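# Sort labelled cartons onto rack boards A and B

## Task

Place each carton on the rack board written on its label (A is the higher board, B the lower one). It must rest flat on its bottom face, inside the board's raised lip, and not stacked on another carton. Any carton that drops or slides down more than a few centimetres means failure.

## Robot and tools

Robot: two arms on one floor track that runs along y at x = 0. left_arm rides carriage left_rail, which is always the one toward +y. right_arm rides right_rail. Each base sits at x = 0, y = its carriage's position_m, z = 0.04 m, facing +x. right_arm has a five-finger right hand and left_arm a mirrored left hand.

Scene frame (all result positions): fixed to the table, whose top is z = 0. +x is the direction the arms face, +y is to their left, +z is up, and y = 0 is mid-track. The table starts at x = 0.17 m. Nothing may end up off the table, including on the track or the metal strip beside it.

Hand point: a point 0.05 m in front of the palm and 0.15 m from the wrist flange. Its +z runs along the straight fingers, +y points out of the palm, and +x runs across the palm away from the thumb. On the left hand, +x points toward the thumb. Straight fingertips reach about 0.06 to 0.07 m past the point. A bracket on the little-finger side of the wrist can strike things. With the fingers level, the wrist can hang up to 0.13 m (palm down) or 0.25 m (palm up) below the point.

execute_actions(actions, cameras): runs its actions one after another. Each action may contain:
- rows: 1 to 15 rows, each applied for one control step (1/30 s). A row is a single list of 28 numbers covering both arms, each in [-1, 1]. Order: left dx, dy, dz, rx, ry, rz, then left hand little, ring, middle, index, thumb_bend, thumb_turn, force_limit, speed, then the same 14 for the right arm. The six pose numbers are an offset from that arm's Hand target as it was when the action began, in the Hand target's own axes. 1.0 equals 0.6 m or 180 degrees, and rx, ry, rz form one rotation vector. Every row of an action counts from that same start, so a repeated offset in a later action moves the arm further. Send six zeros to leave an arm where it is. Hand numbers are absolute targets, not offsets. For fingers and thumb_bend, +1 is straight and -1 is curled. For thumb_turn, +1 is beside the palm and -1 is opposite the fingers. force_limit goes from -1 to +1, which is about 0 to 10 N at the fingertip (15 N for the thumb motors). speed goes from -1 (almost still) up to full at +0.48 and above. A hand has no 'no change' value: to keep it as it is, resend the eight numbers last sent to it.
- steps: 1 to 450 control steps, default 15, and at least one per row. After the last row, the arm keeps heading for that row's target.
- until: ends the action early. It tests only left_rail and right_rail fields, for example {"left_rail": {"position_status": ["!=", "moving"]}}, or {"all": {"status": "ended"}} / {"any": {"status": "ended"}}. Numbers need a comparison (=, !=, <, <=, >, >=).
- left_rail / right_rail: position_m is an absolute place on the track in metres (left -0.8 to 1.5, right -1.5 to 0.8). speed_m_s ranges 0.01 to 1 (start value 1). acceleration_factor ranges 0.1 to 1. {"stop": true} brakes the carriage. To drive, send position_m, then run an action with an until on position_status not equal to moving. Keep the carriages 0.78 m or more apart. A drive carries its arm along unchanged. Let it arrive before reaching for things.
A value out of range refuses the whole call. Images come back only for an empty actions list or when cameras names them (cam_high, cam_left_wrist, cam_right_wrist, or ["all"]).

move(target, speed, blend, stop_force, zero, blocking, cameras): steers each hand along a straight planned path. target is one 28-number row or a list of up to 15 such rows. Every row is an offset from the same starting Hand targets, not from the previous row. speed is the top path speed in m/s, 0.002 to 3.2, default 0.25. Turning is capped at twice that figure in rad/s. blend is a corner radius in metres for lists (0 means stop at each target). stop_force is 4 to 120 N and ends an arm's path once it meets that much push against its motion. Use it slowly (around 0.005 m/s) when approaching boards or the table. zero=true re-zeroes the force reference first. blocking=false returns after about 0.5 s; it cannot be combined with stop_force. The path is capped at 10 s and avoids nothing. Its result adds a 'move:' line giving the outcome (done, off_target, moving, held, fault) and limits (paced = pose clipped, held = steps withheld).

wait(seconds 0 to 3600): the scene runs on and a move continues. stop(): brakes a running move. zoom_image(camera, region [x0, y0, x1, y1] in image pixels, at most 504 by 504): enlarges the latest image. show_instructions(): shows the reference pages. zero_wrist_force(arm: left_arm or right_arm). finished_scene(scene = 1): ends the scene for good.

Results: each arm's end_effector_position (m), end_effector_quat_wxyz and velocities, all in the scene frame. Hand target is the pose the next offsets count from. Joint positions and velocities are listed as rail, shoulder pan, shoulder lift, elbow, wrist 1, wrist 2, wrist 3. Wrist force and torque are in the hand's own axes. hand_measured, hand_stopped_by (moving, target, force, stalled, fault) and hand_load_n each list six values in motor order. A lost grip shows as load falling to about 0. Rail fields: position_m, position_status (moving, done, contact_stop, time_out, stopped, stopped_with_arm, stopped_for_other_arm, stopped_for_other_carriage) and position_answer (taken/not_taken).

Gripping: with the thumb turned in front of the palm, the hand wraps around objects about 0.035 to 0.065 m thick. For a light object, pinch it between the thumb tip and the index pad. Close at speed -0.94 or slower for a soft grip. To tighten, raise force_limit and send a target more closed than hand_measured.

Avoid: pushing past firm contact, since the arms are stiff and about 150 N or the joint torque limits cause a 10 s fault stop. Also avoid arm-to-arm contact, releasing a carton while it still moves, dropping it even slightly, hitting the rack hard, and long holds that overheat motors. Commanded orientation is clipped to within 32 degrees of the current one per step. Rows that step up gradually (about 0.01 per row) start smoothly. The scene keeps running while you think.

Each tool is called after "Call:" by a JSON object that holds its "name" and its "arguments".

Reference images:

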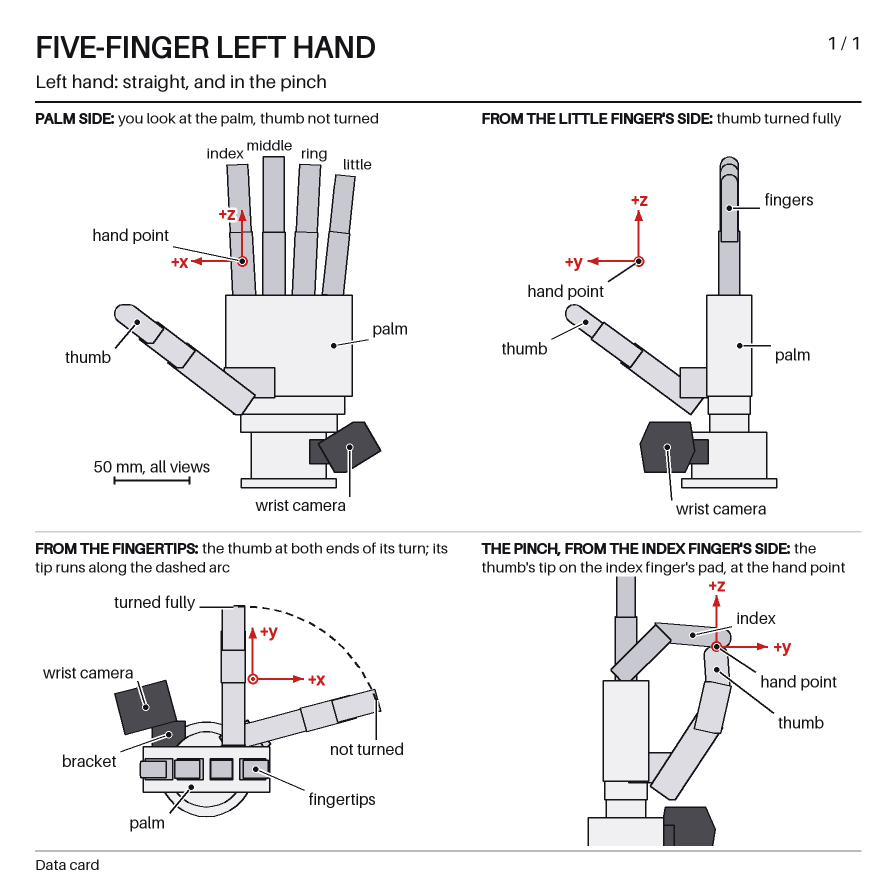

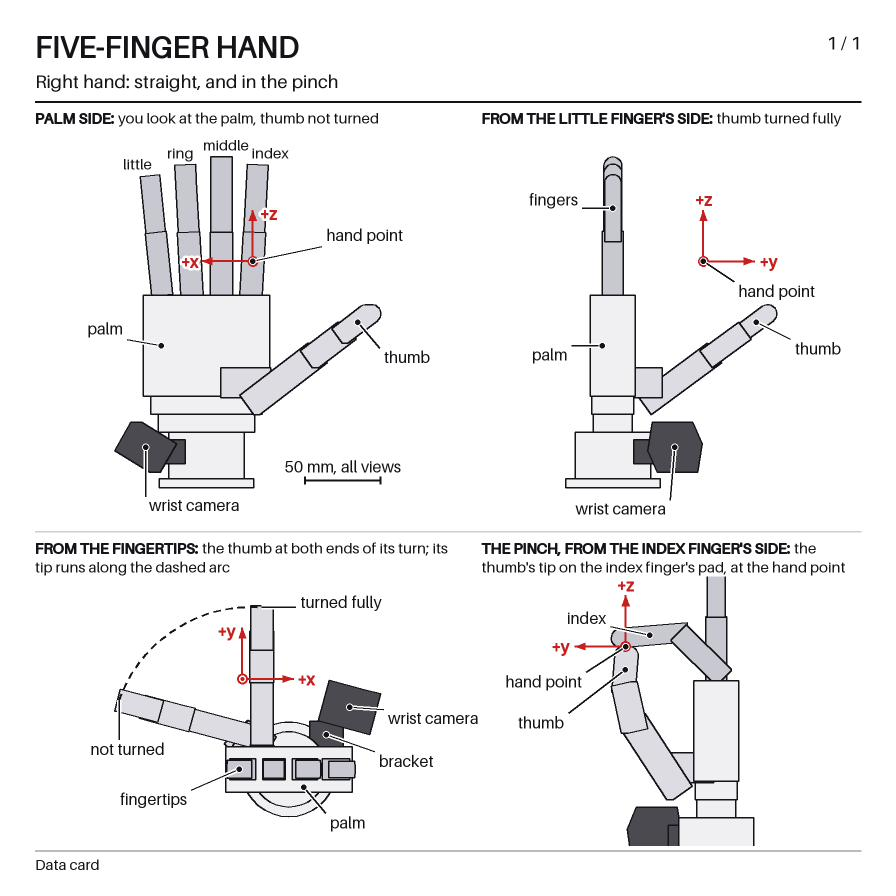

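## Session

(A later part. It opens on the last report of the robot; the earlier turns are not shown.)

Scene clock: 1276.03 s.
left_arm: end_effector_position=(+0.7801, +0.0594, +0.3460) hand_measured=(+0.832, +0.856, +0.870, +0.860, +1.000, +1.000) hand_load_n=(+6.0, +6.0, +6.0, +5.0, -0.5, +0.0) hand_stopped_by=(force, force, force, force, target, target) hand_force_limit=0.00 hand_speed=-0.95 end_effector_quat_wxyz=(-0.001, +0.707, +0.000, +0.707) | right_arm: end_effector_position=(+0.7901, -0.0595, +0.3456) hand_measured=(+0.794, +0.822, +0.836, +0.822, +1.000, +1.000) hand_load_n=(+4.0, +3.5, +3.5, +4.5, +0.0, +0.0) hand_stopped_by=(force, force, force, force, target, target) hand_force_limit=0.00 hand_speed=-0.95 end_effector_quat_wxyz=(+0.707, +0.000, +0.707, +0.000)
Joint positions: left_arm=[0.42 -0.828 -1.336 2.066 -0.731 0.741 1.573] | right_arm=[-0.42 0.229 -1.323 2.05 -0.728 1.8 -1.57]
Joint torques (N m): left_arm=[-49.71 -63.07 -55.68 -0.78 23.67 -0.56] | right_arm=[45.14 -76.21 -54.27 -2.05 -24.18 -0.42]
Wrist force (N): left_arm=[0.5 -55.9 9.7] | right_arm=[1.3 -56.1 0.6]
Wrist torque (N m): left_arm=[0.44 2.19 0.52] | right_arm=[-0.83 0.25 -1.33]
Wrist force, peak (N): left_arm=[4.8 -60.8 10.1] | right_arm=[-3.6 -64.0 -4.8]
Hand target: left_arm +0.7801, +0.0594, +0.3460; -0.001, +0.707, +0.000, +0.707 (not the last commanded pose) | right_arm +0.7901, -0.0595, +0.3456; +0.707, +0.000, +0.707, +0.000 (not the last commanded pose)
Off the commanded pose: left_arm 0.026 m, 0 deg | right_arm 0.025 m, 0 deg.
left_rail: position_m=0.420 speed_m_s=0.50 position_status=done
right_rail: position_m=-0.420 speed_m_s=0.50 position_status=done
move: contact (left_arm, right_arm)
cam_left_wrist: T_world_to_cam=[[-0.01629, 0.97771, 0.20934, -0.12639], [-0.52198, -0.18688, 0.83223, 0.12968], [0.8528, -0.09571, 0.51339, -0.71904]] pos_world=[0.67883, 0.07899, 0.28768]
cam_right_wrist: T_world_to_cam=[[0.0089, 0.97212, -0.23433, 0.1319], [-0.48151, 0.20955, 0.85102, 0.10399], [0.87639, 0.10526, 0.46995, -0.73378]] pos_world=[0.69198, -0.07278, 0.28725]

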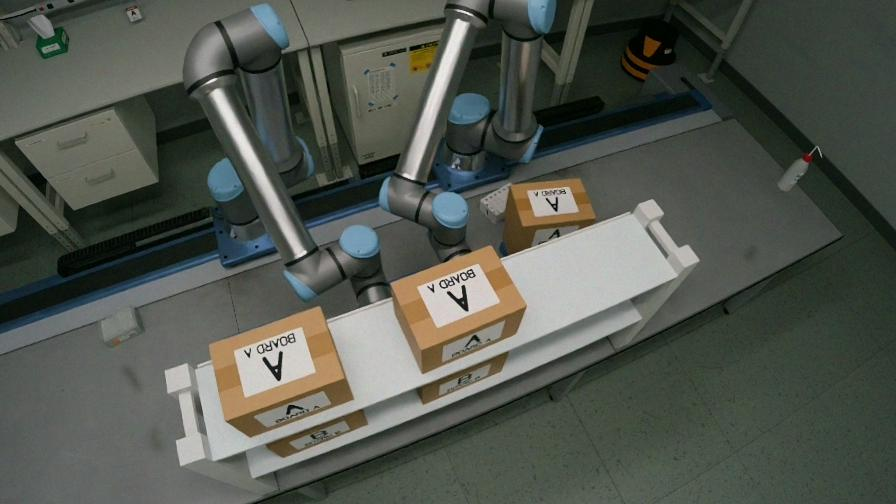

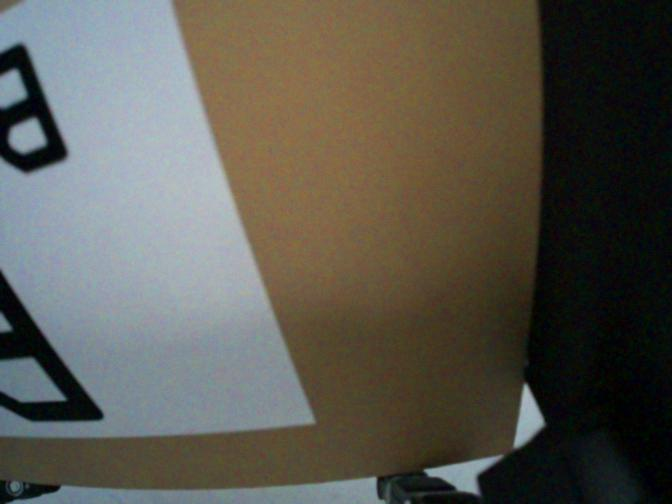

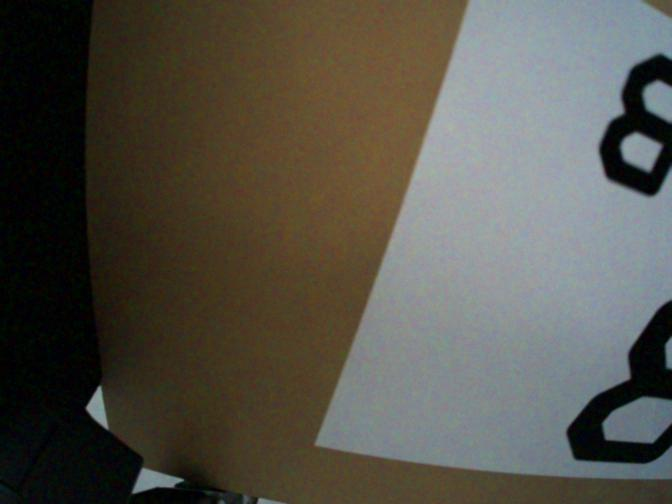

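Call:
{"name": "execute_actions", "arguments": {"actions": [{"rows":[[0,0,0,0,0,0,1,1,1,1,1,1,0,-0.8,0,0,0,0,0,0,1,1,1,1,1,1,0,-0.8]],"steps":45}]}}

Call:
{"name": "move", "arguments": {"target": [[0,-0.01,0,0,0,0,1,1,1,1,1,1,0,-0.8,0,-0.01,0,0,0,0,1,1,1,1,1,1,0,-0.8],[0,-0.04,0,0,0,0,1,1,1,1,1,1,0,-0.8,0,-0.035,0,0,0,0,1,1,1,1,1,1,0,-0.8]], "speed": 0.03}}

Call:
{"name": "move", "arguments": {"target": [[0,0,-0.4,0,0,0,1,1,1,1,1,1,0,-0.8,0,0,-0.4,0,0,0,1,1,1,1,1,1,0,-0.8],[0.2567,0,-0.43,0,0,0,1,1,1,1,1,1,0,-0.8,-0.2573,0,-0.43,0,0,0,1,1,1,1,1,1,0,-0.8],[0.2567,-0.261,-0.5668,0,-0.5,0,1,1,1,1,1,1,0,-0.8,-0.2573,-0.2992,-0.5835,0,0.5,0,1,1,1,1,1,1,0,-0.8]], "speed": 0.22, "blend": [0.03,0.03,0]}}

Call:
{"name": "execute_actions", "arguments": {"actions": [{"left_rail":{"position_m":0.88},"steps":150,"until":{"left_rail":{"position_status":["!=","moving"]}}},{"right_rail":{"position_m":0.04},"steps":150,"until":{"right_rail":{"position_status":["!=","moving"]}}}], "cameras": ["all"]}}

Scene clock: 1293.17 s.
left_arm: end_effector_position=(+0.7801, +0.0594, +0.3460) hand_measured=(+1.000, +1.000, +1.000, +1.000, +1.000, +1.000) hand_load_n=(+0.0, +0.0, +0.0, +0.0, +0.0, +0.0) hand_stopped_by=(target, target, target, target, target, target) hand_force_limit=0.00 hand_speed=-0.80 end_effector_quat_wxyz=(-0.001, +0.707, +0.000, +0.707) | right_arm: end_effector_position=(+0.7901, -0.0595, +0.3456) hand_measured=(+1.000, +1.000, +1.000, +1.000, +1.000, +1.000) hand_load_n=(-0.5, +0.0, +0.0, +0.0, +0.0, +0.0) hand_stopped_by=(target, target, target, target, target, target) hand_force_limit=0.00 hand_speed=-0.80 end_effector_quat_wxyz=(+0.707, +0.000, +0.707, +0.000)
Joint positions: left_arm=[0.42 -0.828 -1.336 2.066 -0.731 0.742 1.573] | right_arm=[-0.42 0.229 -1.323 2.05 -0.728 1.8 -1.57]
Joint torques (N m): left_arm=[-60.04 -59.96 -55.72 -4.01 15.97 -0.42] | right_arm=[44.01 -76.28 -54.01 -6.68 -24.13 -0.11]
Wrist force (N): left_arm=[-0.1 -60.5 6.6] | right_arm=[4.4 -60.6 0.8]
Wrist torque (N m): left_arm=[-1.30 1.18 0.36] | right_arm=[-2.25 -0.14 -1.29]
Wrist force, peak (N): left_arm=[0.6 -60.8 7.0] | right_arm=[3.9 -61.4 0.9]
Hand target: left_arm +0.7801, +0.0594, +0.3460; -0.001, +0.707, +0.000, +0.707 | right_arm +0.7901, -0.0595, +0.3456; +0.707, +0.000, +0.707, +0.000
Off the commanded pose: left_arm 0.000 m, 0 deg | right_arm 0.000 m, 0 deg.
left_rail: position_m=0.420 speed_m_s=0.50 position_status=done
right_rail: position_m=-0.420 speed_m_s=0.50 position_status=done

Scene clock: 1294.57 s.
left_arm: end_effector_position=(+0.7800, +0.0833, +0.3461) hand_measured=(+1.000, +1.000, +1.000, +1.000, +1.000, +1.000) hand_load_n=(+0.0, +0.0, +0.0, +0.0, +0.0, +0.0) hand_stopped_by=(target, target, target, target, target, target) hand_force_limit=0.00 hand_speed=-0.80 end_effector_quat_wxyz=(-0.001, +0.707, +0.000, +0.707) | right_arm: end_effector_position=(+0.7901, -0.0804, +0.3456) hand_measured=(+1.000, +1.000, +1.000, +1.000, +1.000, +1.000) hand_load_n=(+0.0, +0.0, +0.0, +0.0, +0.0, +0.0) hand_stopped_by=(target, target, target, target, target, target) hand_force_limit=0.00 hand_speed=-0.80 end_effector_quat_wxyz=(+0.707, +0.000, +0.707, +0.000)
Joint positions: left_arm=[0.42 -0.799 -1.353 2.089 -0.737 0.771 1.573] | right_arm=[-0.42 0.193 -1.337 2.07 -0.733 1.764 -1.57]
Joint torques (N m): left_arm=[15.11 -72.25 -23.27 -5.87 3.97 -0.46] | right_arm=[-11.77 -71.83 -26.41 -4.6 -3.33 0.98]
Wrist force (N): left_arm=[-2.1 3.9 3.5] | right_arm=[-5.1 1.0 2.6]
Wrist torque (N m): left_arm=[0.65 0.90 -0.35] | right_arm=[0.15 0.59 -0.14]
Wrist force, peak (N): left_arm=[0.5 -60.4 6.7] | right_arm=[3.6 -60.8 1.4]
Hand target: left_arm +0.7800, +0.0834, +0.3461; -0.001, +0.707, +0.000, +0.707 | right_arm +0.7901, -0.0805, +0.3456; +0.707, +0.000, +0.707, +0.000
Off the commanded pose: left_arm 0.000 m, 0 deg | right_arm 0.000 m, 0 deg.
left_rail: position_m=0.420 speed_m_s=0.50 position_status=done
right_rail: position_m=-0.420 speed_m_s=0.50 position_status=done
move: done

Scene clock: 1300.50 s.
left_arm: end_effector_position=(+0.4396, +0.2391, +0.5003) hand_measured=(+1.000, +1.000, +1.000, +1.000, +1.000, +1.000) hand_load_n=(+0.0, +0.0, +0.0, +0.0, +0.0, +0.0) hand_stopped_by=(target, target, target, target, target, target) hand_force_limit=0.00 hand_speed=-0.80 end_effector_quat_wxyz=(-0.001, +1.000, +0.001, +0.000) | right_arm: end_effector_position=(+0.4399, -0.2600, +0.4998) hand_measured=(+1.000, +1.000, +1.000, +1.000, +1.000, +1.000) hand_load_n=(+0.0, +0.0, +0.0, +0.0, +0.0, +0.0) hand_stopped_by=(target, target, target, target, target, target) hand_force_limit=0.00 hand_speed=-0.80 end_effector_quat_wxyz=(+0.000, +0.000, +1.000, +0.000)
Joint positions: left_arm=[0.42 -0.71 -1.668 1.778 1.461 1.569 0.86] | right_arm=[-0.42 -0.187 -1.677 1.787 1.46 1.57 -1.758]
Joint torques (N m): left_arm=[15.02 -15.33 -44.63 9.14 3.46 2.6] | right_arm=[-11.76 -11.75 -46.02 8.28 4.57 -4.09]
Wrist force (N): left_arm=[-3.5 4.1 1.5] | right_arm=[-4.7 1.3 1.3]
Wrist torque (N m): left_arm=[0.55 0.53 -0.38] | right_arm=[0.12 0.65 -0.09]
Wrist force, peak (N): left_arm=[-2.1 5.6 4.4] | right_arm=[-7.2 1.4 3.8]
Hand target: left_arm +0.4396, +0.2391, +0.5003; -0.001, +1.000, +0.001, +0.000 | right_arm +0.4399, -0.2600, +0.4998; +0.000, +0.000, +1.000, +0.000
Off the commanded pose: left_arm 0.000 m, 0 deg | right_arm 0.000 m, 0 deg.
left_rail: position_m=0.420 speed_m_s=0.50 position_status=done
right_rail: position_m=-0.420 speed_m_s=0.50 position_status=done
move: done

Scene clock: 1304.23 s.
left_arm: end_effector_position=(+0.4396, +0.6991, +0.5003) hand_measured=(+1.000, +1.000, +1.000, +1.000, +1.000, +1.000) hand_load_n=(+0.0, +0.0, +0.0, -0.5, +0.0, +0.0) hand_stopped_by=(target, target, target, target, target, target) hand_force_limit=0.00 hand_speed=-0.80 end_effector_quat_wxyz=(-0.001, +1.000, +0.001, +0.000) | right_arm: end_effector_position=(+0.4399, +0.2000, +0.4998) hand_measured=(+1.000, +1.000, +1.000, +1.000, +1.000, +1.000) hand_load_n=(+0.0, +0.0, +0.0, +0.0, +0.0, +0.0) hand_stopped_by=(target, target, target, target, target, target) hand_force_limit=0.00 hand_speed=-0.80 end_effector_quat_wxyz=(+0.000, +0.000, +1.000, +0.000)
Joint positions: left_arm=[0.88 -0.71 -1.667 1.778 1.461 1.569 0.86] | right_arm=[0.04 -0.187 -1.677 1.787 1.46 1.57 -1.758]
Joint torques (N m): left_arm=[-7.14 -47.21 -34.62 6.13 1.09 2.48] | right_arm=[6.48 -21.71 -41.68 7.79 -1.46 -3.77]
Wrist force (N): left_arm=[-3.6 4.0 1.6] | right_arm=[-4.7 1.4 1.3]
Wrist torque (N m): left_arm=[0.52 0.55 -0.39] | right_arm=[0.14 0.64 -0.08]
Wrist force, peak (N): left_arm=[-3.3 5.9 1.4] | right_arm=[-5.5 1.5 1.3]
Hand target: left_arm +0.4396, +0.6991, +0.5003; -0.001, +1.000, +0.001, +0.000 | right_arm +0.4399, +0.2000, +0.4998; +0.000, +0.000, +1.000, +0.000
Off the commanded pose: left_arm 0.000 m, 0 deg | right_arm 0.000 m, 0 deg.
left_rail: position_m=0.880 speed_m_s=0.50 position_status=done
right_rail: position_m=0.040 speed_m_s=0.50 position_status=done
cam_left_wrist: T_world_to_cam=[[0.20556, 0.9785, 0.01693, -0.7915], [0.83294, -0.18401, 0.52187, -0.49933], [0.51377, -0.09318, -0.85286, 0.38411]] pos_world=[0.38128, 0.71839, 0.60157]
cam_right_wrist: T_world_to_cam=[[-0.23449, 0.97209, -0.00799, -0.08717], [0.85098, 0.20924, 0.48172, -0.65177], [0.46995, 0.10616, -0.87629, 0.32483]] pos_world=[0.38155, 0.18663, 0.59793]

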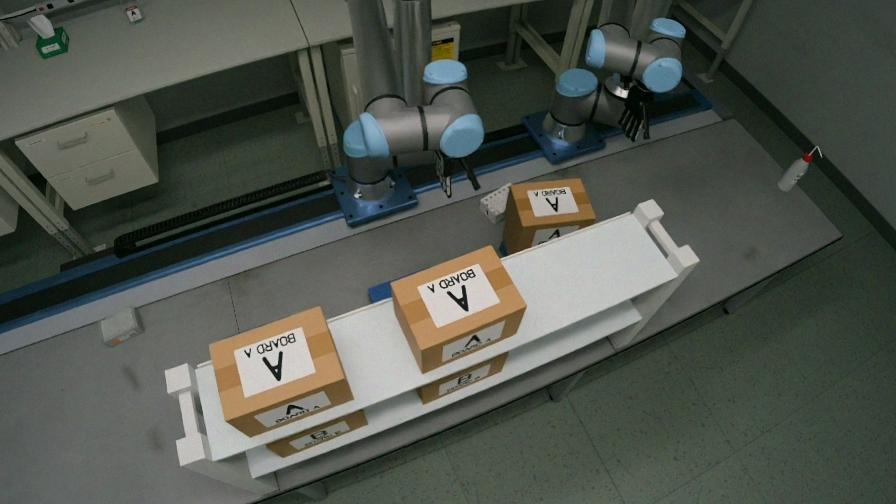

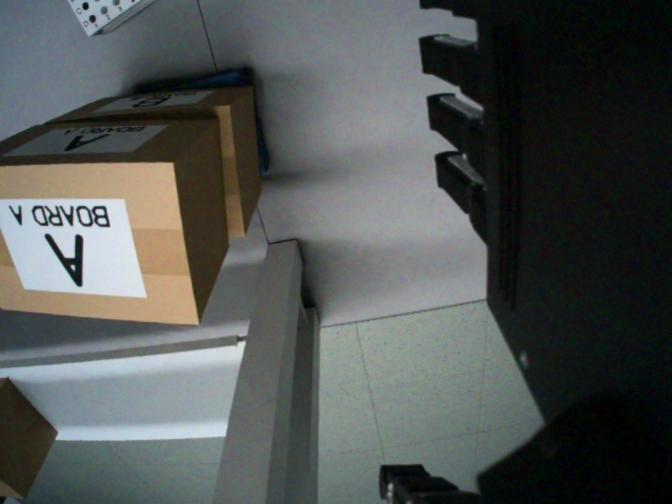

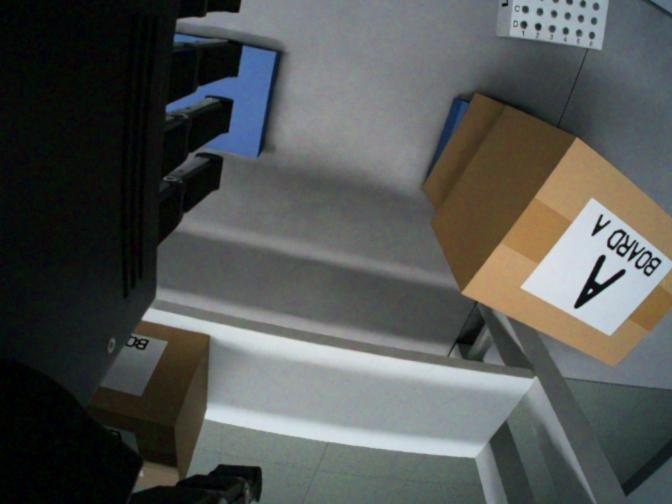

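Call:
{"name": "zoom_image", "arguments": {"camera": "cam_right_wrist", "region": [400, 0, 672, 380]}}

Call:
{"name": "zoom_image", "arguments": {"camera": "cam_left_wrist", "region": [0, 60, 280, 340]}}

Scaled by 1.326 from the camera's image (finer frame: 960x720).

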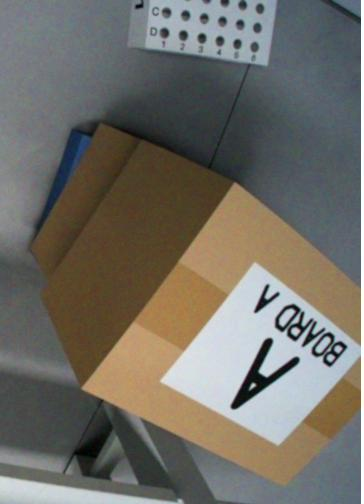

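Scaled by 1.800 from the camera's image (finer frame: 960x720).

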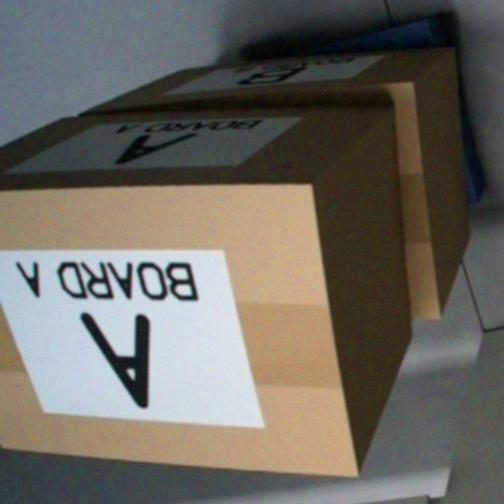

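Call:
{"name": "move", "arguments": {"target": [[0.1058,0.197,0.1338,-0.0621,0.4972,0.0621,1,1,1,1,1,1,0,-0.8,-0.0227,0.2428,0.133,0.0621,-0.4972,0.0621,1,1,1,1,1,1,0,-0.8],[0.1058,0.197,0.3545,-0.0621,0.4972,0.0621,1,1,1,1,1,1,0,-0.8,-0.0227,0.2428,0.3537,0.0621,-0.4972,0.0621,1,1,1,1,1,1,0,-0.8]], "speed": [0.25,0.15], "blend": [0.02,0], "cameras": ["all"]}}

Scene clock: 1341.50 s.
left_arm: end_effector_position=(+0.5034, +0.5815, +0.2874) hand_measured=(+1.000, +1.000, +1.000, +1.000, +1.000, +1.000) hand_load_n=(+0.0, +0.0, +0.0, +0.5, +0.0, -0.5) hand_stopped_by=(target, target, target, target, target, target) hand_force_limit=0.00 hand_speed=-0.80 end_effector_quat_wxyz=(+0.086, +0.702, -0.088, +0.702) | right_arm: end_effector_position=(+0.4536, +0.3458, +0.2877) hand_measured=(+1.000, +1.000, +1.000, +1.000, +1.000, +1.000) hand_load_n=(+0.0, +0.0, +0.0, +0.0, +0.0, +0.0) hand_stopped_by=(target, target, target, target, target, target) hand_force_limit=0.00 hand_speed=-0.80 end_effector_quat_wxyz=(+0.702, +0.088, +0.702, -0.088)
Joint positions: left_arm=[0.88 -1.185 -1.724 2.629 -0.905 0.633 1.573] | right_arm=[0.04 0.547 -1.617 2.54 -0.924 2.367 -1.57]
Joint torques (N m): left_arm=[13.12 2.04 -18.07 -5.51 3.4 2.8] | right_arm=[11.9 -1.57 -20.15 -4.05 4.53 -3.97]
Wrist force (N): left_arm=[-2.2 4.8 3.6] | right_arm=[-5.2 1.9 2.3]
Wrist torque (N m): left_arm=[0.74 0.97 -0.47] | right_arm=[0.29 0.61 -0.08]
Wrist force, peak (N): left_arm=[-1.4 5.9 3.5] | right_arm=[-5.8 1.9 3.0]
Hand target: left_arm +0.5034, +0.5815, +0.2874; +0.086, +0.702, -0.088, +0.702 | right_arm +0.4536, +0.3458, +0.2877; +0.702, +0.088, +0.702, -0.088
Off the commanded pose: left_arm 0.000 m, 0 deg | right_arm 0.000 m, 0 deg.
left_rail: position_m=0.880 speed_m_s=0.50 position_status=done
right_rail: position_m=0.040 speed_m_s=0.50 position_status=done
move: done
cam_left_wrist: T_world_to_cam=[[0.22481, 0.95165, 0.20935, -0.73533], [-0.55143, -0.05289, 0.83254, 0.06839], [0.80336, -0.3026, 0.51287, -0.25772]] pos_world=[0.41006, 0.6254, 0.22918]
cam_right_wrist: T_world_to_cam=[[0.24777, 0.94005, -0.23433, -0.36988], [-0.41508, 0.32155, 0.85107, -0.16257], [0.8754, -0.1136, 0.46986, -0.37812]] pos_world=[0.35517, 0.35703, 0.22935]

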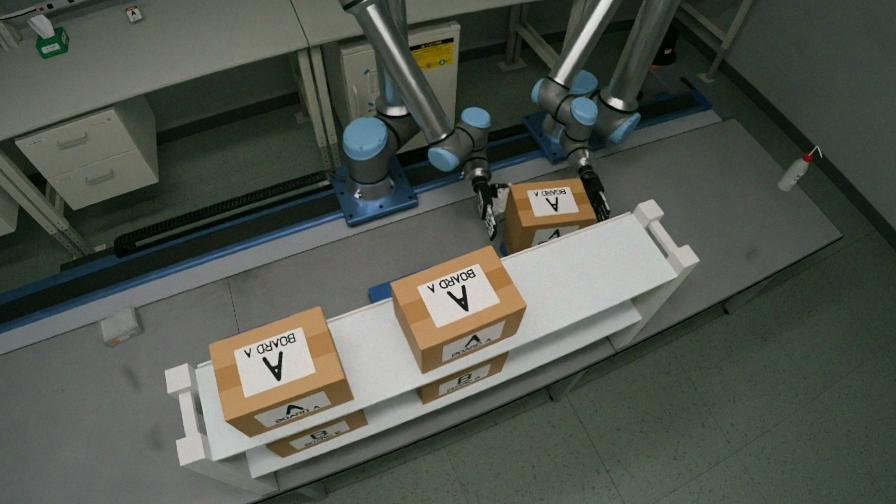

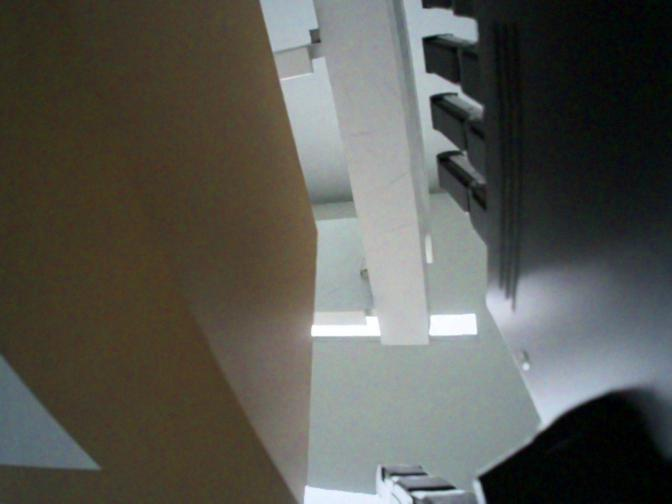

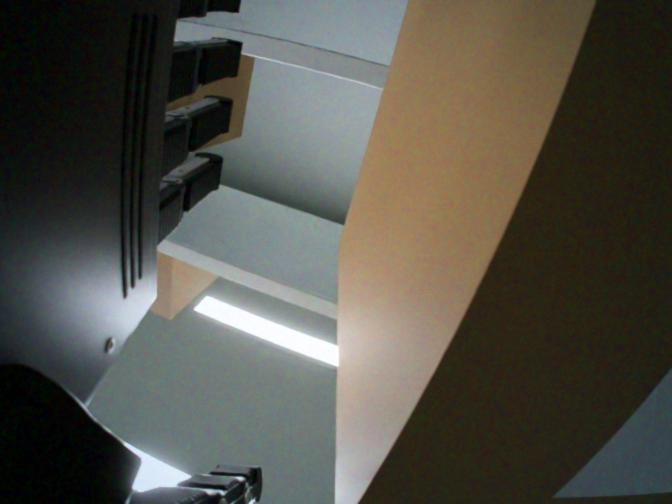

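Call:
{"name": "move", "arguments": {"target": [0,0.0667,0,0,0,0,1,1,1,1,1,1,0,-0.8,0,0.0667,0,0,0,0,1,1,1,1,1,1,0,-0.8], "speed": 0.06, "stop_force": 12}}

Call:
{"name": "move", "arguments": {"target": [0,0.067,0,0,0,0,1,1,1,1,1,1,0,-0.8,0,0.067,0,0,0,0,1,1,1,1,1,1,0,-0.8], "speed": 0.01, "stop_force": 4, "cameras": ["all"]}}

Scene clock: 1350.00 s.
left_arm: end_effector_position=(+0.4965, +0.5547, +0.2873) hand_measured=(+1.000, +1.000, +1.000, +1.000, +1.000, +1.000) hand_load_n=(+0.0, +0.0, +0.0, +0.0, +0.0, +0.0) hand_stopped_by=(target, target, target, target, target, target) hand_force_limit=0.00 hand_speed=-0.80 end_effector_quat_wxyz=(+0.086, +0.702, -0.088, +0.702) | right_arm: end_effector_position=(+0.4607, +0.3745, +0.2877) hand_measured=(+1.000, +1.000, +1.000, +1.000, +1.000, +1.000) hand_load_n=(+0.0, +0.0, +0.0, +0.0, +0.0, +0.0) hand_stopped_by=(target, target, target, target, target, target) hand_force_limit=0.00 hand_speed=-0.80 end_effector_quat_wxyz=(+0.702, +0.088, +0.702, -0.087)
Joint positions: left_arm=[0.88 -1.244 -1.699 2.61 -0.911 0.574 1.573] | right_arm=[0.04 0.607 -1.563 2.488 -0.926 2.426 -1.57]
Joint torques (N m): left_arm=[14.04 -33.96 -19.48 2.51 3.81 2.72] | right_arm=[-11.48 -45.43 -19.71 -2.76 -3.84 -3.9]
Wrist force (N): left_arm=[-1.7 3.4 3.8] | right_arm=[-6.0 1.4 1.9]
Wrist torque (N m): left_arm=[0.60 0.88 -0.48] | right_arm=[0.25 0.78 -0.14]
Wrist force, peak (N): left_arm=[-0.1 -14.8 1.8] | right_arm=[-6.6 -21.2 -0.5]
Hand target: left_arm +0.4965, +0.5547, +0.2873; +0.086, +0.702, -0.088, +0.702 (not the last commanded pose) | right_arm +0.4607, +0.3745, +0.2877; +0.702, +0.088, +0.702, -0.087 (not the last commanded pose)
Off the commanded pose: left_arm 0.012 m, 0 deg | right_arm 0.010 m, 0 deg.
left_rail: position_m=0.880 speed_m_s=0.50 position_status=done
right_rail: position_m=0.040 speed_m_s=0.50 position_status=done
move: contact (left_arm, right_arm)

Scene clock: 1351.23 s.
left_arm: end_effector_position=(+0.4963, +0.5541, +0.2873) hand_measured=(+1.000, +1.000, +1.000, +1.000, +1.000, +1.000) hand_load_n=(+0.0, +0.0, +0.0, +0.0, +0.0, +0.0) hand_stopped_by=(target, target, target, target, target, target) hand_force_limit=0.00 hand_speed=-0.80 end_effector_quat_wxyz=(+0.086, +0.702, -0.088, +0.702) | right_arm: end_effector_position=(+0.4609, +0.3751, +0.2878) hand_measured=(+1.000, +1.000, +1.000, +1.000, +1.000, +1.000) hand_load_n=(+0.0, +0.0, +0.0, +0.0, -0.5, +0.0) hand_stopped_by=(target, target, target, target, target, target) hand_force_limit=0.00 hand_speed=-0.80 end_effector_quat_wxyz=(+0.702, +0.088, +0.702, -0.087)
Joint positions: left_arm=[0.88 -1.245 -1.698 2.61 -0.911 0.573 1.573] | right_arm=[0.04 0.608 -1.562 2.487 -0.926 2.428 -1.57]
Joint torques (N m): left_arm=[12.31 -31.53 -18.82 -3.32 4.33 3.24] | right_arm=[-10.58 -45.47 -20.93 -3.11 -4.37 -3.92]
Wrist force (N): left_arm=[-1.1 0.2 3.3] | right_arm=[-5.6 -0.6 2.1]
Wrist torque (N m): left_arm=[0.53 0.80 -0.65] | right_arm=[0.15 0.78 -0.04]
Wrist force, peak (N): left_arm=[-2.0 4.0 3.7] | right_arm=[-6.5 -4.5 2.0]
Hand target: left_arm +0.4963, +0.5541, +0.2873; +0.086, +0.702, -0.088, +0.702 (not the last commanded pose) | right_arm +0.4609, +0.3751, +0.2878; +0.702, +0.088, +0.702, -0.087 (not the last commanded pose)
Off the commanded pose: left_arm 0.040 m, 0 deg | right_arm 0.040 m, 0 deg.
left_rail: position_m=0.880 speed_m_s=0.50 position_status=done
right_rail: position_m=0.040 speed_m_s=0.50 position_status=done
move: contact (left_arm, right_arm)
cam_left_wrist: T_world_to_cam=[[0.22515, 0.95152, 0.20957, -0.70774], [-0.55142, -0.05289, 0.83255, 0.06311], [0.80327, -0.30301, 0.51278, -0.25996]] pos_world=[0.40297, 0.598, 0.22908]
cam_right_wrist: T_world_to_cam=[[0.24737, 0.94016, -0.23431, -0.39914], [-0.41532, 0.32137, 0.85102, -0.16884], [0.8754, -0.1132, 0.46996, -0.38149]] pos_world=[0.36257, 0.38633, 0.22945]

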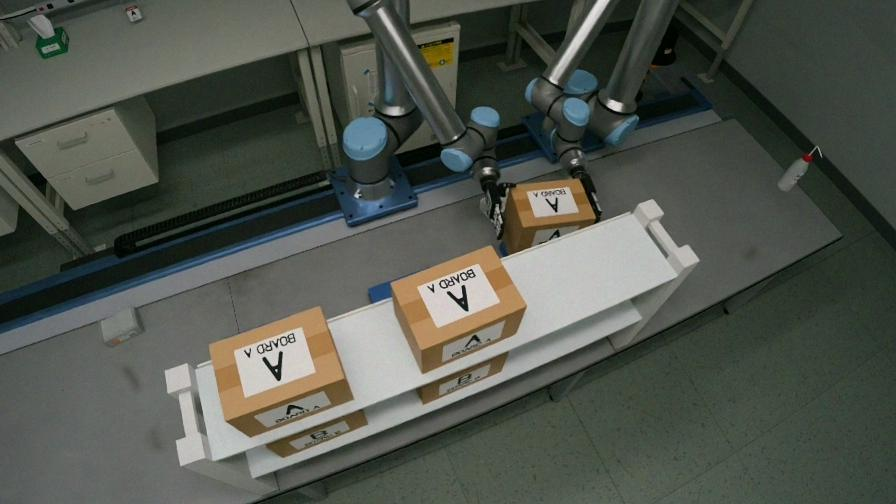

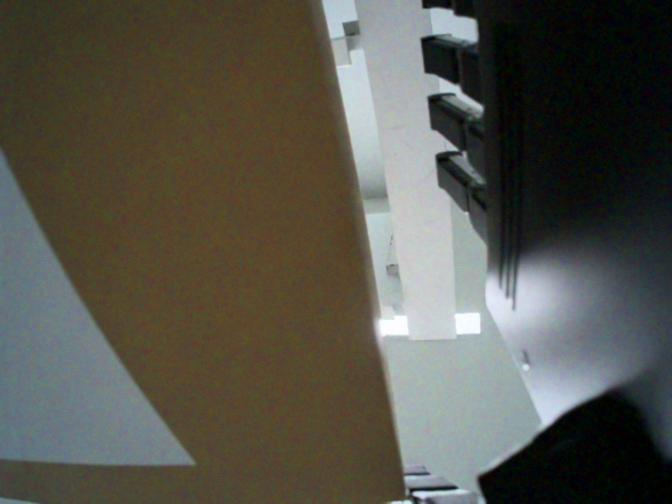

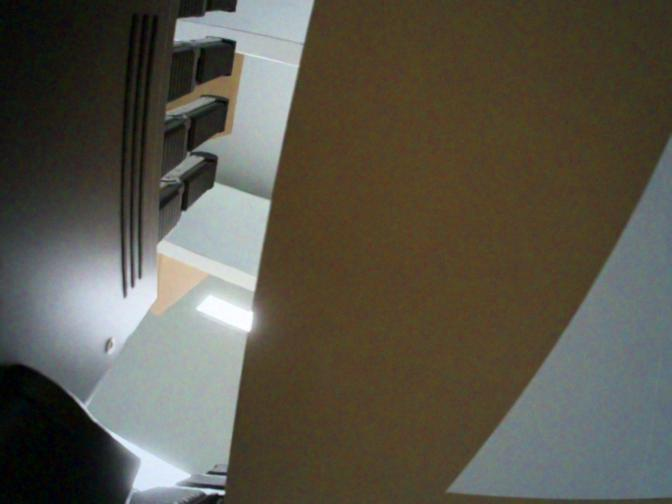

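Call:
{"name": "move", "arguments": {"target": [[0,-0.03,0,0,0,0,1,1,1,1,1,1,0,-0.8,0,-0.03,0,0,0,0,1,1,1,1,1,1,0,-0.8],[0,-0.03,-0.0142,0,0,0,1,1,1,1,1,1,0,-0.8,0,-0.03,-0.0158,0,0,0,1,1,1,1,1,1,0,-0.8]], "speed": 0.05, "cameras": ["all"]}}

Scene clock: 1386.17 s.
left_arm: end_effector_position=(+0.4925, +0.5736, +0.2873) hand_measured=(+1.000, +1.000, +1.000, +1.000, +1.000, +1.000) hand_load_n=(+0.0, +0.0, +0.0, +0.0, +0.0, +0.0) hand_stopped_by=(target, target, target, target, target, target) hand_force_limit=0.00 hand_speed=-0.80 end_effector_quat_wxyz=(+0.086, +0.702, -0.088, +0.702) | right_arm: end_effector_position=(+0.4473, +0.3600, +0.2878) hand_measured=(+1.000, +1.000, +1.000, +1.000, +1.000, +1.000) hand_load_n=(+0.0, +0.0, +0.0, +0.0, -0.5, +0.0) hand_stopped_by=(target, target, target, target, target, target) hand_force_limit=0.00 hand_speed=-0.80 end_effector_quat_wxyz=(+0.702, +0.088, +0.702, -0.087)
Joint positions: left_arm=[0.88 -1.235 -1.735 2.637 -0.902 0.583 1.573] | right_arm=[0.04 0.594 -1.598 2.523 -0.925 2.413 -1.57]
Joint torques (N m): left_arm=[-13.71 -30.47 -19.47 2.53 -2.62 0.25] | right_arm=[12.47 -43.54 -19.92 0.86 4.38 -1.12]
Wrist force (N): left_arm=[-1.9 3.8 3.4] | right_arm=[-5.0 1.3 1.8]
Wrist torque (N m): left_arm=[0.59 0.94 -0.42] | right_arm=[0.22 0.58 -0.10]
Wrist force, peak (N): left_arm=[-2.2 4.6 3.9] | right_arm=[-6.9 -1.1 2.5]
Hand target: left_arm +0.4925, +0.5736, +0.2873; +0.086, +0.702, -0.088, +0.702 | right_arm +0.4473, +0.3600, +0.2878; +0.702, +0.088, +0.702, -0.087
Off the commanded pose: left_arm 0.000 m, 0 deg | right_arm 0.000 m, 0 deg.
left_rail: position_m=0.880 speed_m_s=0.50 position_status=done
right_rail: position_m=0.040 speed_m_s=0.50 position_status=done
move: done
cam_left_wrist: T_world_to_cam=[[0.2251, 0.95151, 0.20965, -0.72544], [-0.55144, -0.05298, 0.83253, 0.06211], [0.80327, -0.30301, 0.51278, -0.251]] pos_world=[0.39916, 0.6175, 0.22908]
cam_right_wrist: T_world_to_cam=[[0.24737, 0.94016, -0.23431, -0.38158], [-0.41532, 0.32137, 0.85102, -0.16964], [0.8754, -0.1132, 0.46996, -0.3713]] pos_world=[0.34897, 0.37123, 0.22945]

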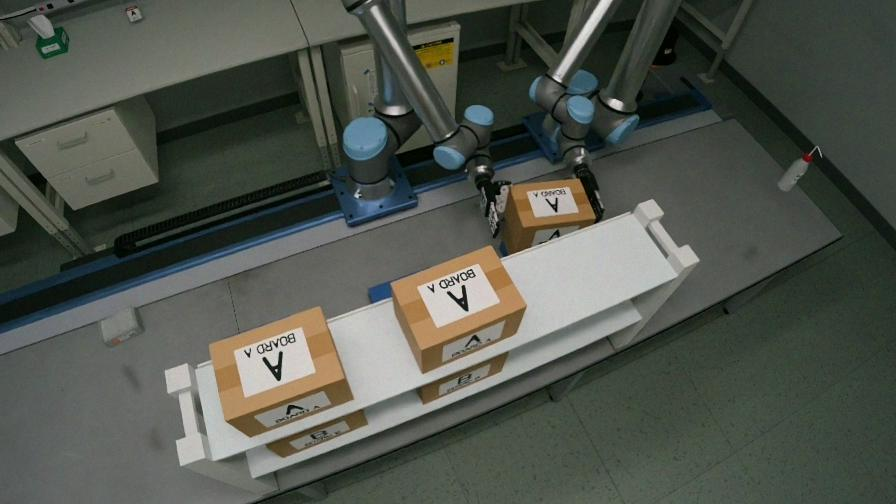

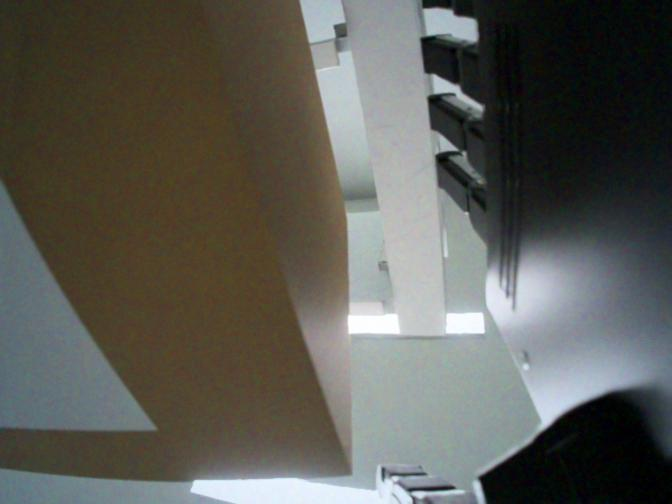

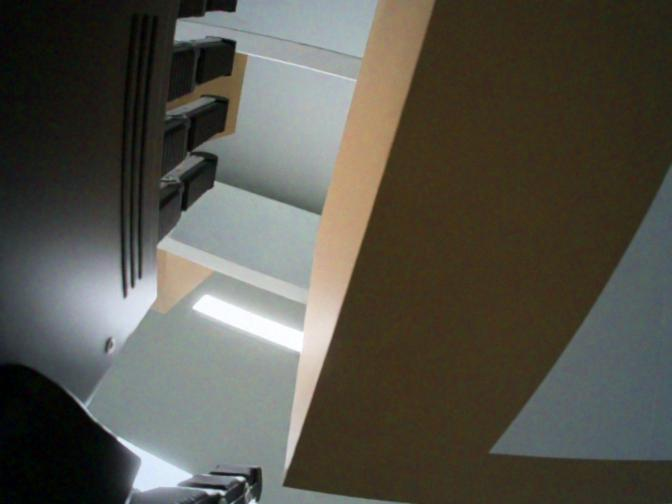

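Call:
{"name": "move", "arguments": {"target": [0,0.05,0.0028,-0.0067,0,0,1,1,1,1,1,1,0,-0.8,0,0.05,-0.0028,0.0067,0,0,1,1,1,1,1,1,0,-0.8], "speed": 0.05}}

Call:
{"name": "move", "arguments": {"target": [0,0.067,0,0,0,0,1,1,1,1,1,1,0,-0.8,0,0.067,0,0,0,0,1,1,1,1,1,1,0,-0.8], "speed": 0.01, "stop_force": 4, "cameras": ["all"]}}

Scene clock: 1413.03 s.
left_arm: end_effector_position=(+0.4868, +0.5441, +0.2873) hand_measured=(+1.000, +1.000, +1.000, +1.000, +1.000, +1.000) hand_load_n=(+0.0, +0.0, +0.0, +0.0, +0.0, +0.0) hand_stopped_by=(target, target, target, target, target, target) hand_force_limit=0.00 hand_speed=-0.80 end_effector_quat_wxyz=(+0.094, +0.701, -0.095, +0.701) | right_arm: end_effector_position=(+0.4530, +0.3895, +0.2878) hand_measured=(+1.000, +1.000, +1.000, +1.000, +1.000, +1.000) hand_load_n=(+0.0, +0.0, +0.0, +0.0, +0.0, -0.5) hand_stopped_by=(target, target, target, target, target, target) hand_force_limit=0.00 hand_speed=-0.80 end_effector_quat_wxyz=(+0.701, +0.095, +0.701, -0.095)
Joint positions: left_arm=[0.88 -1.275 -1.703 2.614 -0.91 0.564 1.573] | right_arm=[0.04 0.666 -1.537 2.461 -0.925 2.507 -1.57]
Joint torques (N m): left_arm=[-14.53 1.8 -34.71 -5.95 -2.77 -1.22] | right_arm=[12.82 -10.5 -33.95 1.22 4.29 -0.63]
Wrist force (N): left_arm=[-1.6 4.2 3.3] | right_arm=[-5.7 1.6 2.3]
Wrist torque (N m): left_arm=[0.68 0.84 -0.46] | right_arm=[0.24 0.78 -0.08]
Wrist force, peak (N): left_arm=[-2.5 4.4 3.7] | right_arm=[-6.3 1.4 2.1]
Hand target: left_arm +0.4867, +0.5441, +0.2873; +0.094, +0.701, -0.095, +0.701 | right_arm +0.4530, +0.3895, +0.2878; +0.701, +0.095, +0.701, -0.095
Off the commanded pose: left_arm 0.000 m, 0 deg | right_arm 0.000 m, 0 deg.
left_rail: position_m=0.880 speed_m_s=0.50 position_status=done
right_rail: position_m=0.040 speed_m_s=0.50 position_status=done
move: done

Scene clock: 1415.83 s.
left_arm: end_effector_position=(+0.4825, +0.5288, +0.2872) hand_measured=(+1.000, +1.000, +1.000, +1.000, +1.000, +1.000) hand_load_n=(+0.0, +0.0, +0.0, +0.0, +0.0, +0.0) hand_stopped_by=(target, target, target, target, target, target) hand_force_limit=0.00 hand_speed=-0.80 end_effector_quat_wxyz=(+0.094, +0.701, -0.095, +0.701) | right_arm: end_effector_position=(+0.4559, +0.4000, +0.2878) hand_measured=(+1.000, +1.000, +1.000, +1.000, +1.000, +1.000) hand_load_n=(+0.0, +0.0, +0.0, +0.0, +0.0, -0.5) hand_stopped_by=(target, target, target, target, target, target) hand_force_limit=0.00 hand_speed=-0.80 end_effector_quat_wxyz=(+0.701, +0.095, +0.701, -0.095)
Joint positions: left_arm=[0.88 -1.305 -1.687 2.601 -0.914 0.534 1.573] | right_arm=[0.04 0.684 -1.518 2.441 -0.923 2.524 -1.57]
Joint torques (N m): left_arm=[11.88 -33.24 -17.63 1.09 3.7 -1.26] | right_arm=[-10.76 -50.59 -28.79 -2.56 -2.02 2.08]
Wrist force (N): left_arm=[-1.6 3.4 3.8] | right_arm=[-5.7 -1.2 2.1]
Wrist torque (N m): left_arm=[0.67 0.85 -0.51] | right_arm=[0.16 0.77 -0.20]
Wrist force, peak (N): left_arm=[-2.1 4.3 3.8] | right_arm=[-6.4 -3.0 2.4]
Hand target: left_arm +0.4825, +0.5288, +0.2872; +0.094, +0.701, -0.095, +0.701 (not the last commanded pose) | right_arm +0.4559, +0.4000, +0.2878; +0.701, +0.095, +0.701, -0.095 (not the last commanded pose)
Off the commanded pose: left_arm 0.024 m, 0 deg | right_arm 0.029 m, 0 deg.
left_rail: position_m=0.880 speed_m_s=0.50 position_status=done
right_rail: position_m=0.040 speed_m_s=0.50 position_status=done
move: contact (left_arm, right_arm)
cam_left_wrist: T_world_to_cam=[[0.24509, 0.94658, 0.20955, -0.68756], [-0.55243, -0.04127, 0.83254, 0.04863], [0.79672, -0.31981, 0.5128, -0.24452]] pos_world=[0.39019, 0.57464, 0.22898]
cam_right_wrist: T_world_to_cam=[[0.26712, 0.93475, -0.23431, -0.42811], [-0.40845, 0.33004, 0.85103, -0.18554], [0.87282, -0.13162, 0.46996, -0.3657]] pos_world=[0.35776, 0.41327, 0.22945]

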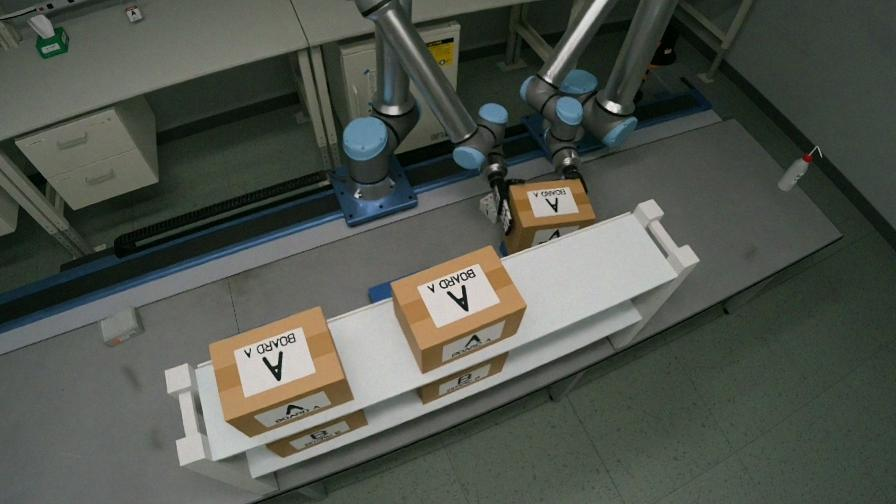

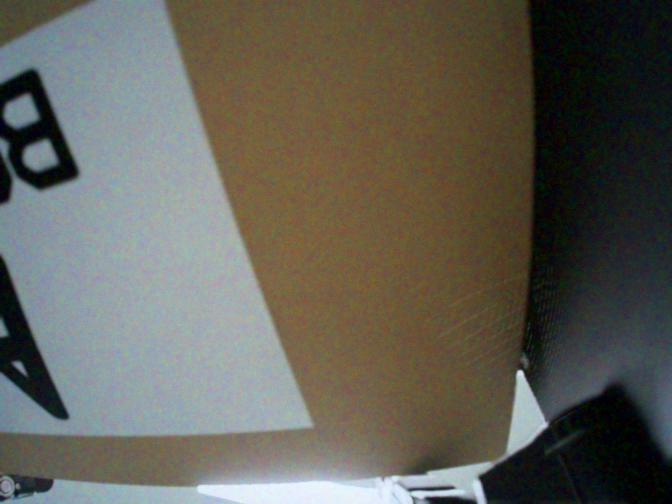

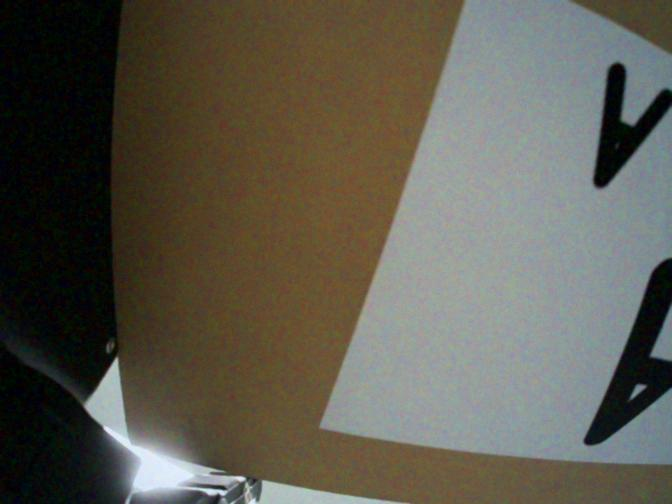

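Call:
{"name": "move", "arguments": {"target": [0,0.067,0,0,0,0,1,1,1,1,1,1,0,-0.8,0,0.067,0,0,0,0,1,1,1,1,1,1,0,-0.8], "speed": 0.008, "stop_force": 7, "cameras": ["all"]}}

Scene clock: 1430.57 s.
left_arm: end_effector_position=(+0.4824, +0.5286, +0.2872) hand_measured=(+1.000, +1.000, +1.000, +1.000, +1.000, +1.000) hand_load_n=(+0.0, +0.0, +0.0, +0.0, +0.0, +0.0) hand_stopped_by=(target, target, target, target, target, target) hand_force_limit=0.00 hand_speed=-0.80 end_effector_quat_wxyz=(+0.094, +0.701, -0.095, +0.701) | right_arm: end_effector_position=(+0.4570, +0.4041, +0.2878) hand_measured=(+1.000, +1.000, +1.000, +1.000, +1.000, +1.000) hand_load_n=(+0.0, +0.0, +0.0, +0.0, +0.0, +0.0) hand_stopped_by=(target, target, target, target, target, target) hand_force_limit=0.00 hand_speed=-0.80 end_effector_quat_wxyz=(+0.701, +0.095, +0.701, -0.095)
Joint positions: left_arm=[0.88 -1.306 -1.687 2.601 -0.914 0.533 1.573] | right_arm=[0.04 0.69 -1.511 2.434 -0.923 2.53 -1.57]
Joint torques (N m): left_arm=[5.19 -32.82 -20.63 -5.61 5.19 -0.63] | right_arm=[-9.94 -52.06 -22.08 -3.4 -4.51 1.59]
Wrist force (N): left_arm=[-1.5 -2.3 3.5] | right_arm=[-4.8 -2.1 2.5]
Wrist torque (N m): left_arm=[0.54 0.79 -0.46] | right_arm=[0.01 0.71 -0.20]
Wrist force, peak (N): left_arm=[-2.4 -4.7 5.6] | right_arm=[-8.3 -11.1 0.3]
Hand target: left_arm +0.4824, +0.5286, +0.2872; +0.094, +0.701, -0.095, +0.701 (not the last commanded pose) | right_arm +0.4570, +0.4041, +0.2878; +0.701, +0.095, +0.701, -0.095 (not the last commanded pose)
Off the commanded pose: left_arm 0.040 m, 0 deg | right_arm 0.036 m, 0 deg.
left_rail: position_m=0.880 speed_m_s=0.50 position_status=done
right_rail: position_m=0.040 speed_m_s=0.50 position_status=done
move: contact (left_arm, right_arm)
cam_left_wrist: T_world_to_cam=[[0.24492, 0.94661, 0.20964, -0.68732], [-0.55235, -0.04147, 0.83258, 0.04865], [0.79682, -0.31971, 0.5127, -0.24457]] pos_world=[0.39009, 0.57444, 0.22898]
cam_right_wrist: T_world_to_cam=[[0.26712, 0.93475, -0.23431, -0.43226], [-0.40845, 0.33004, 0.85103, -0.1864], [0.87282, -0.13162, 0.46996, -0.36621]] pos_world=[0.35896, 0.41737, 0.22945]

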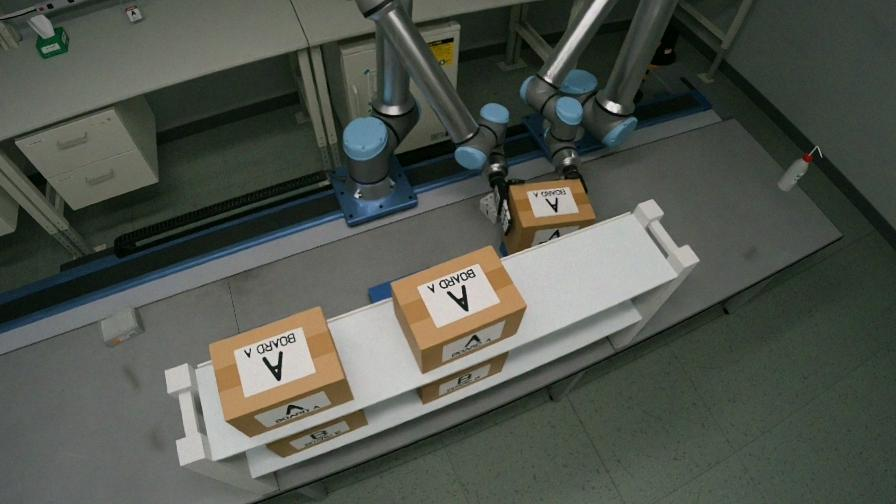

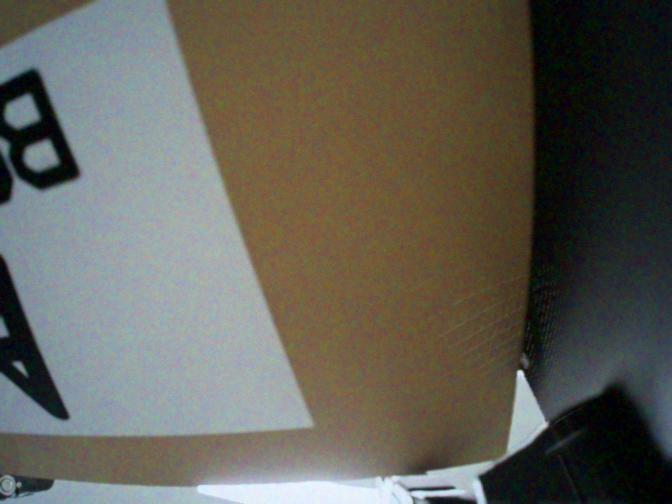

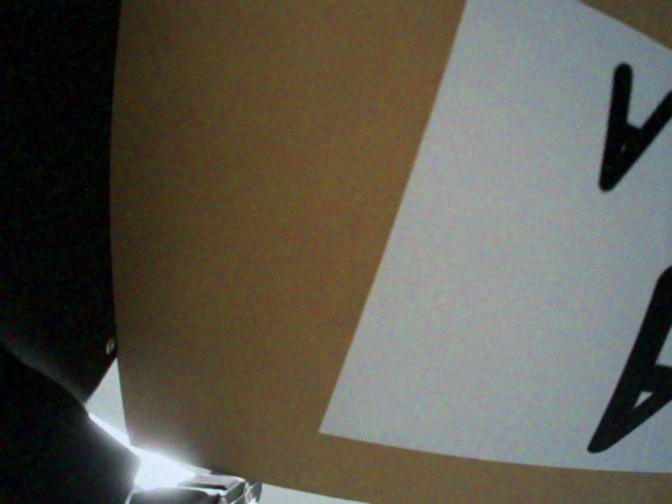

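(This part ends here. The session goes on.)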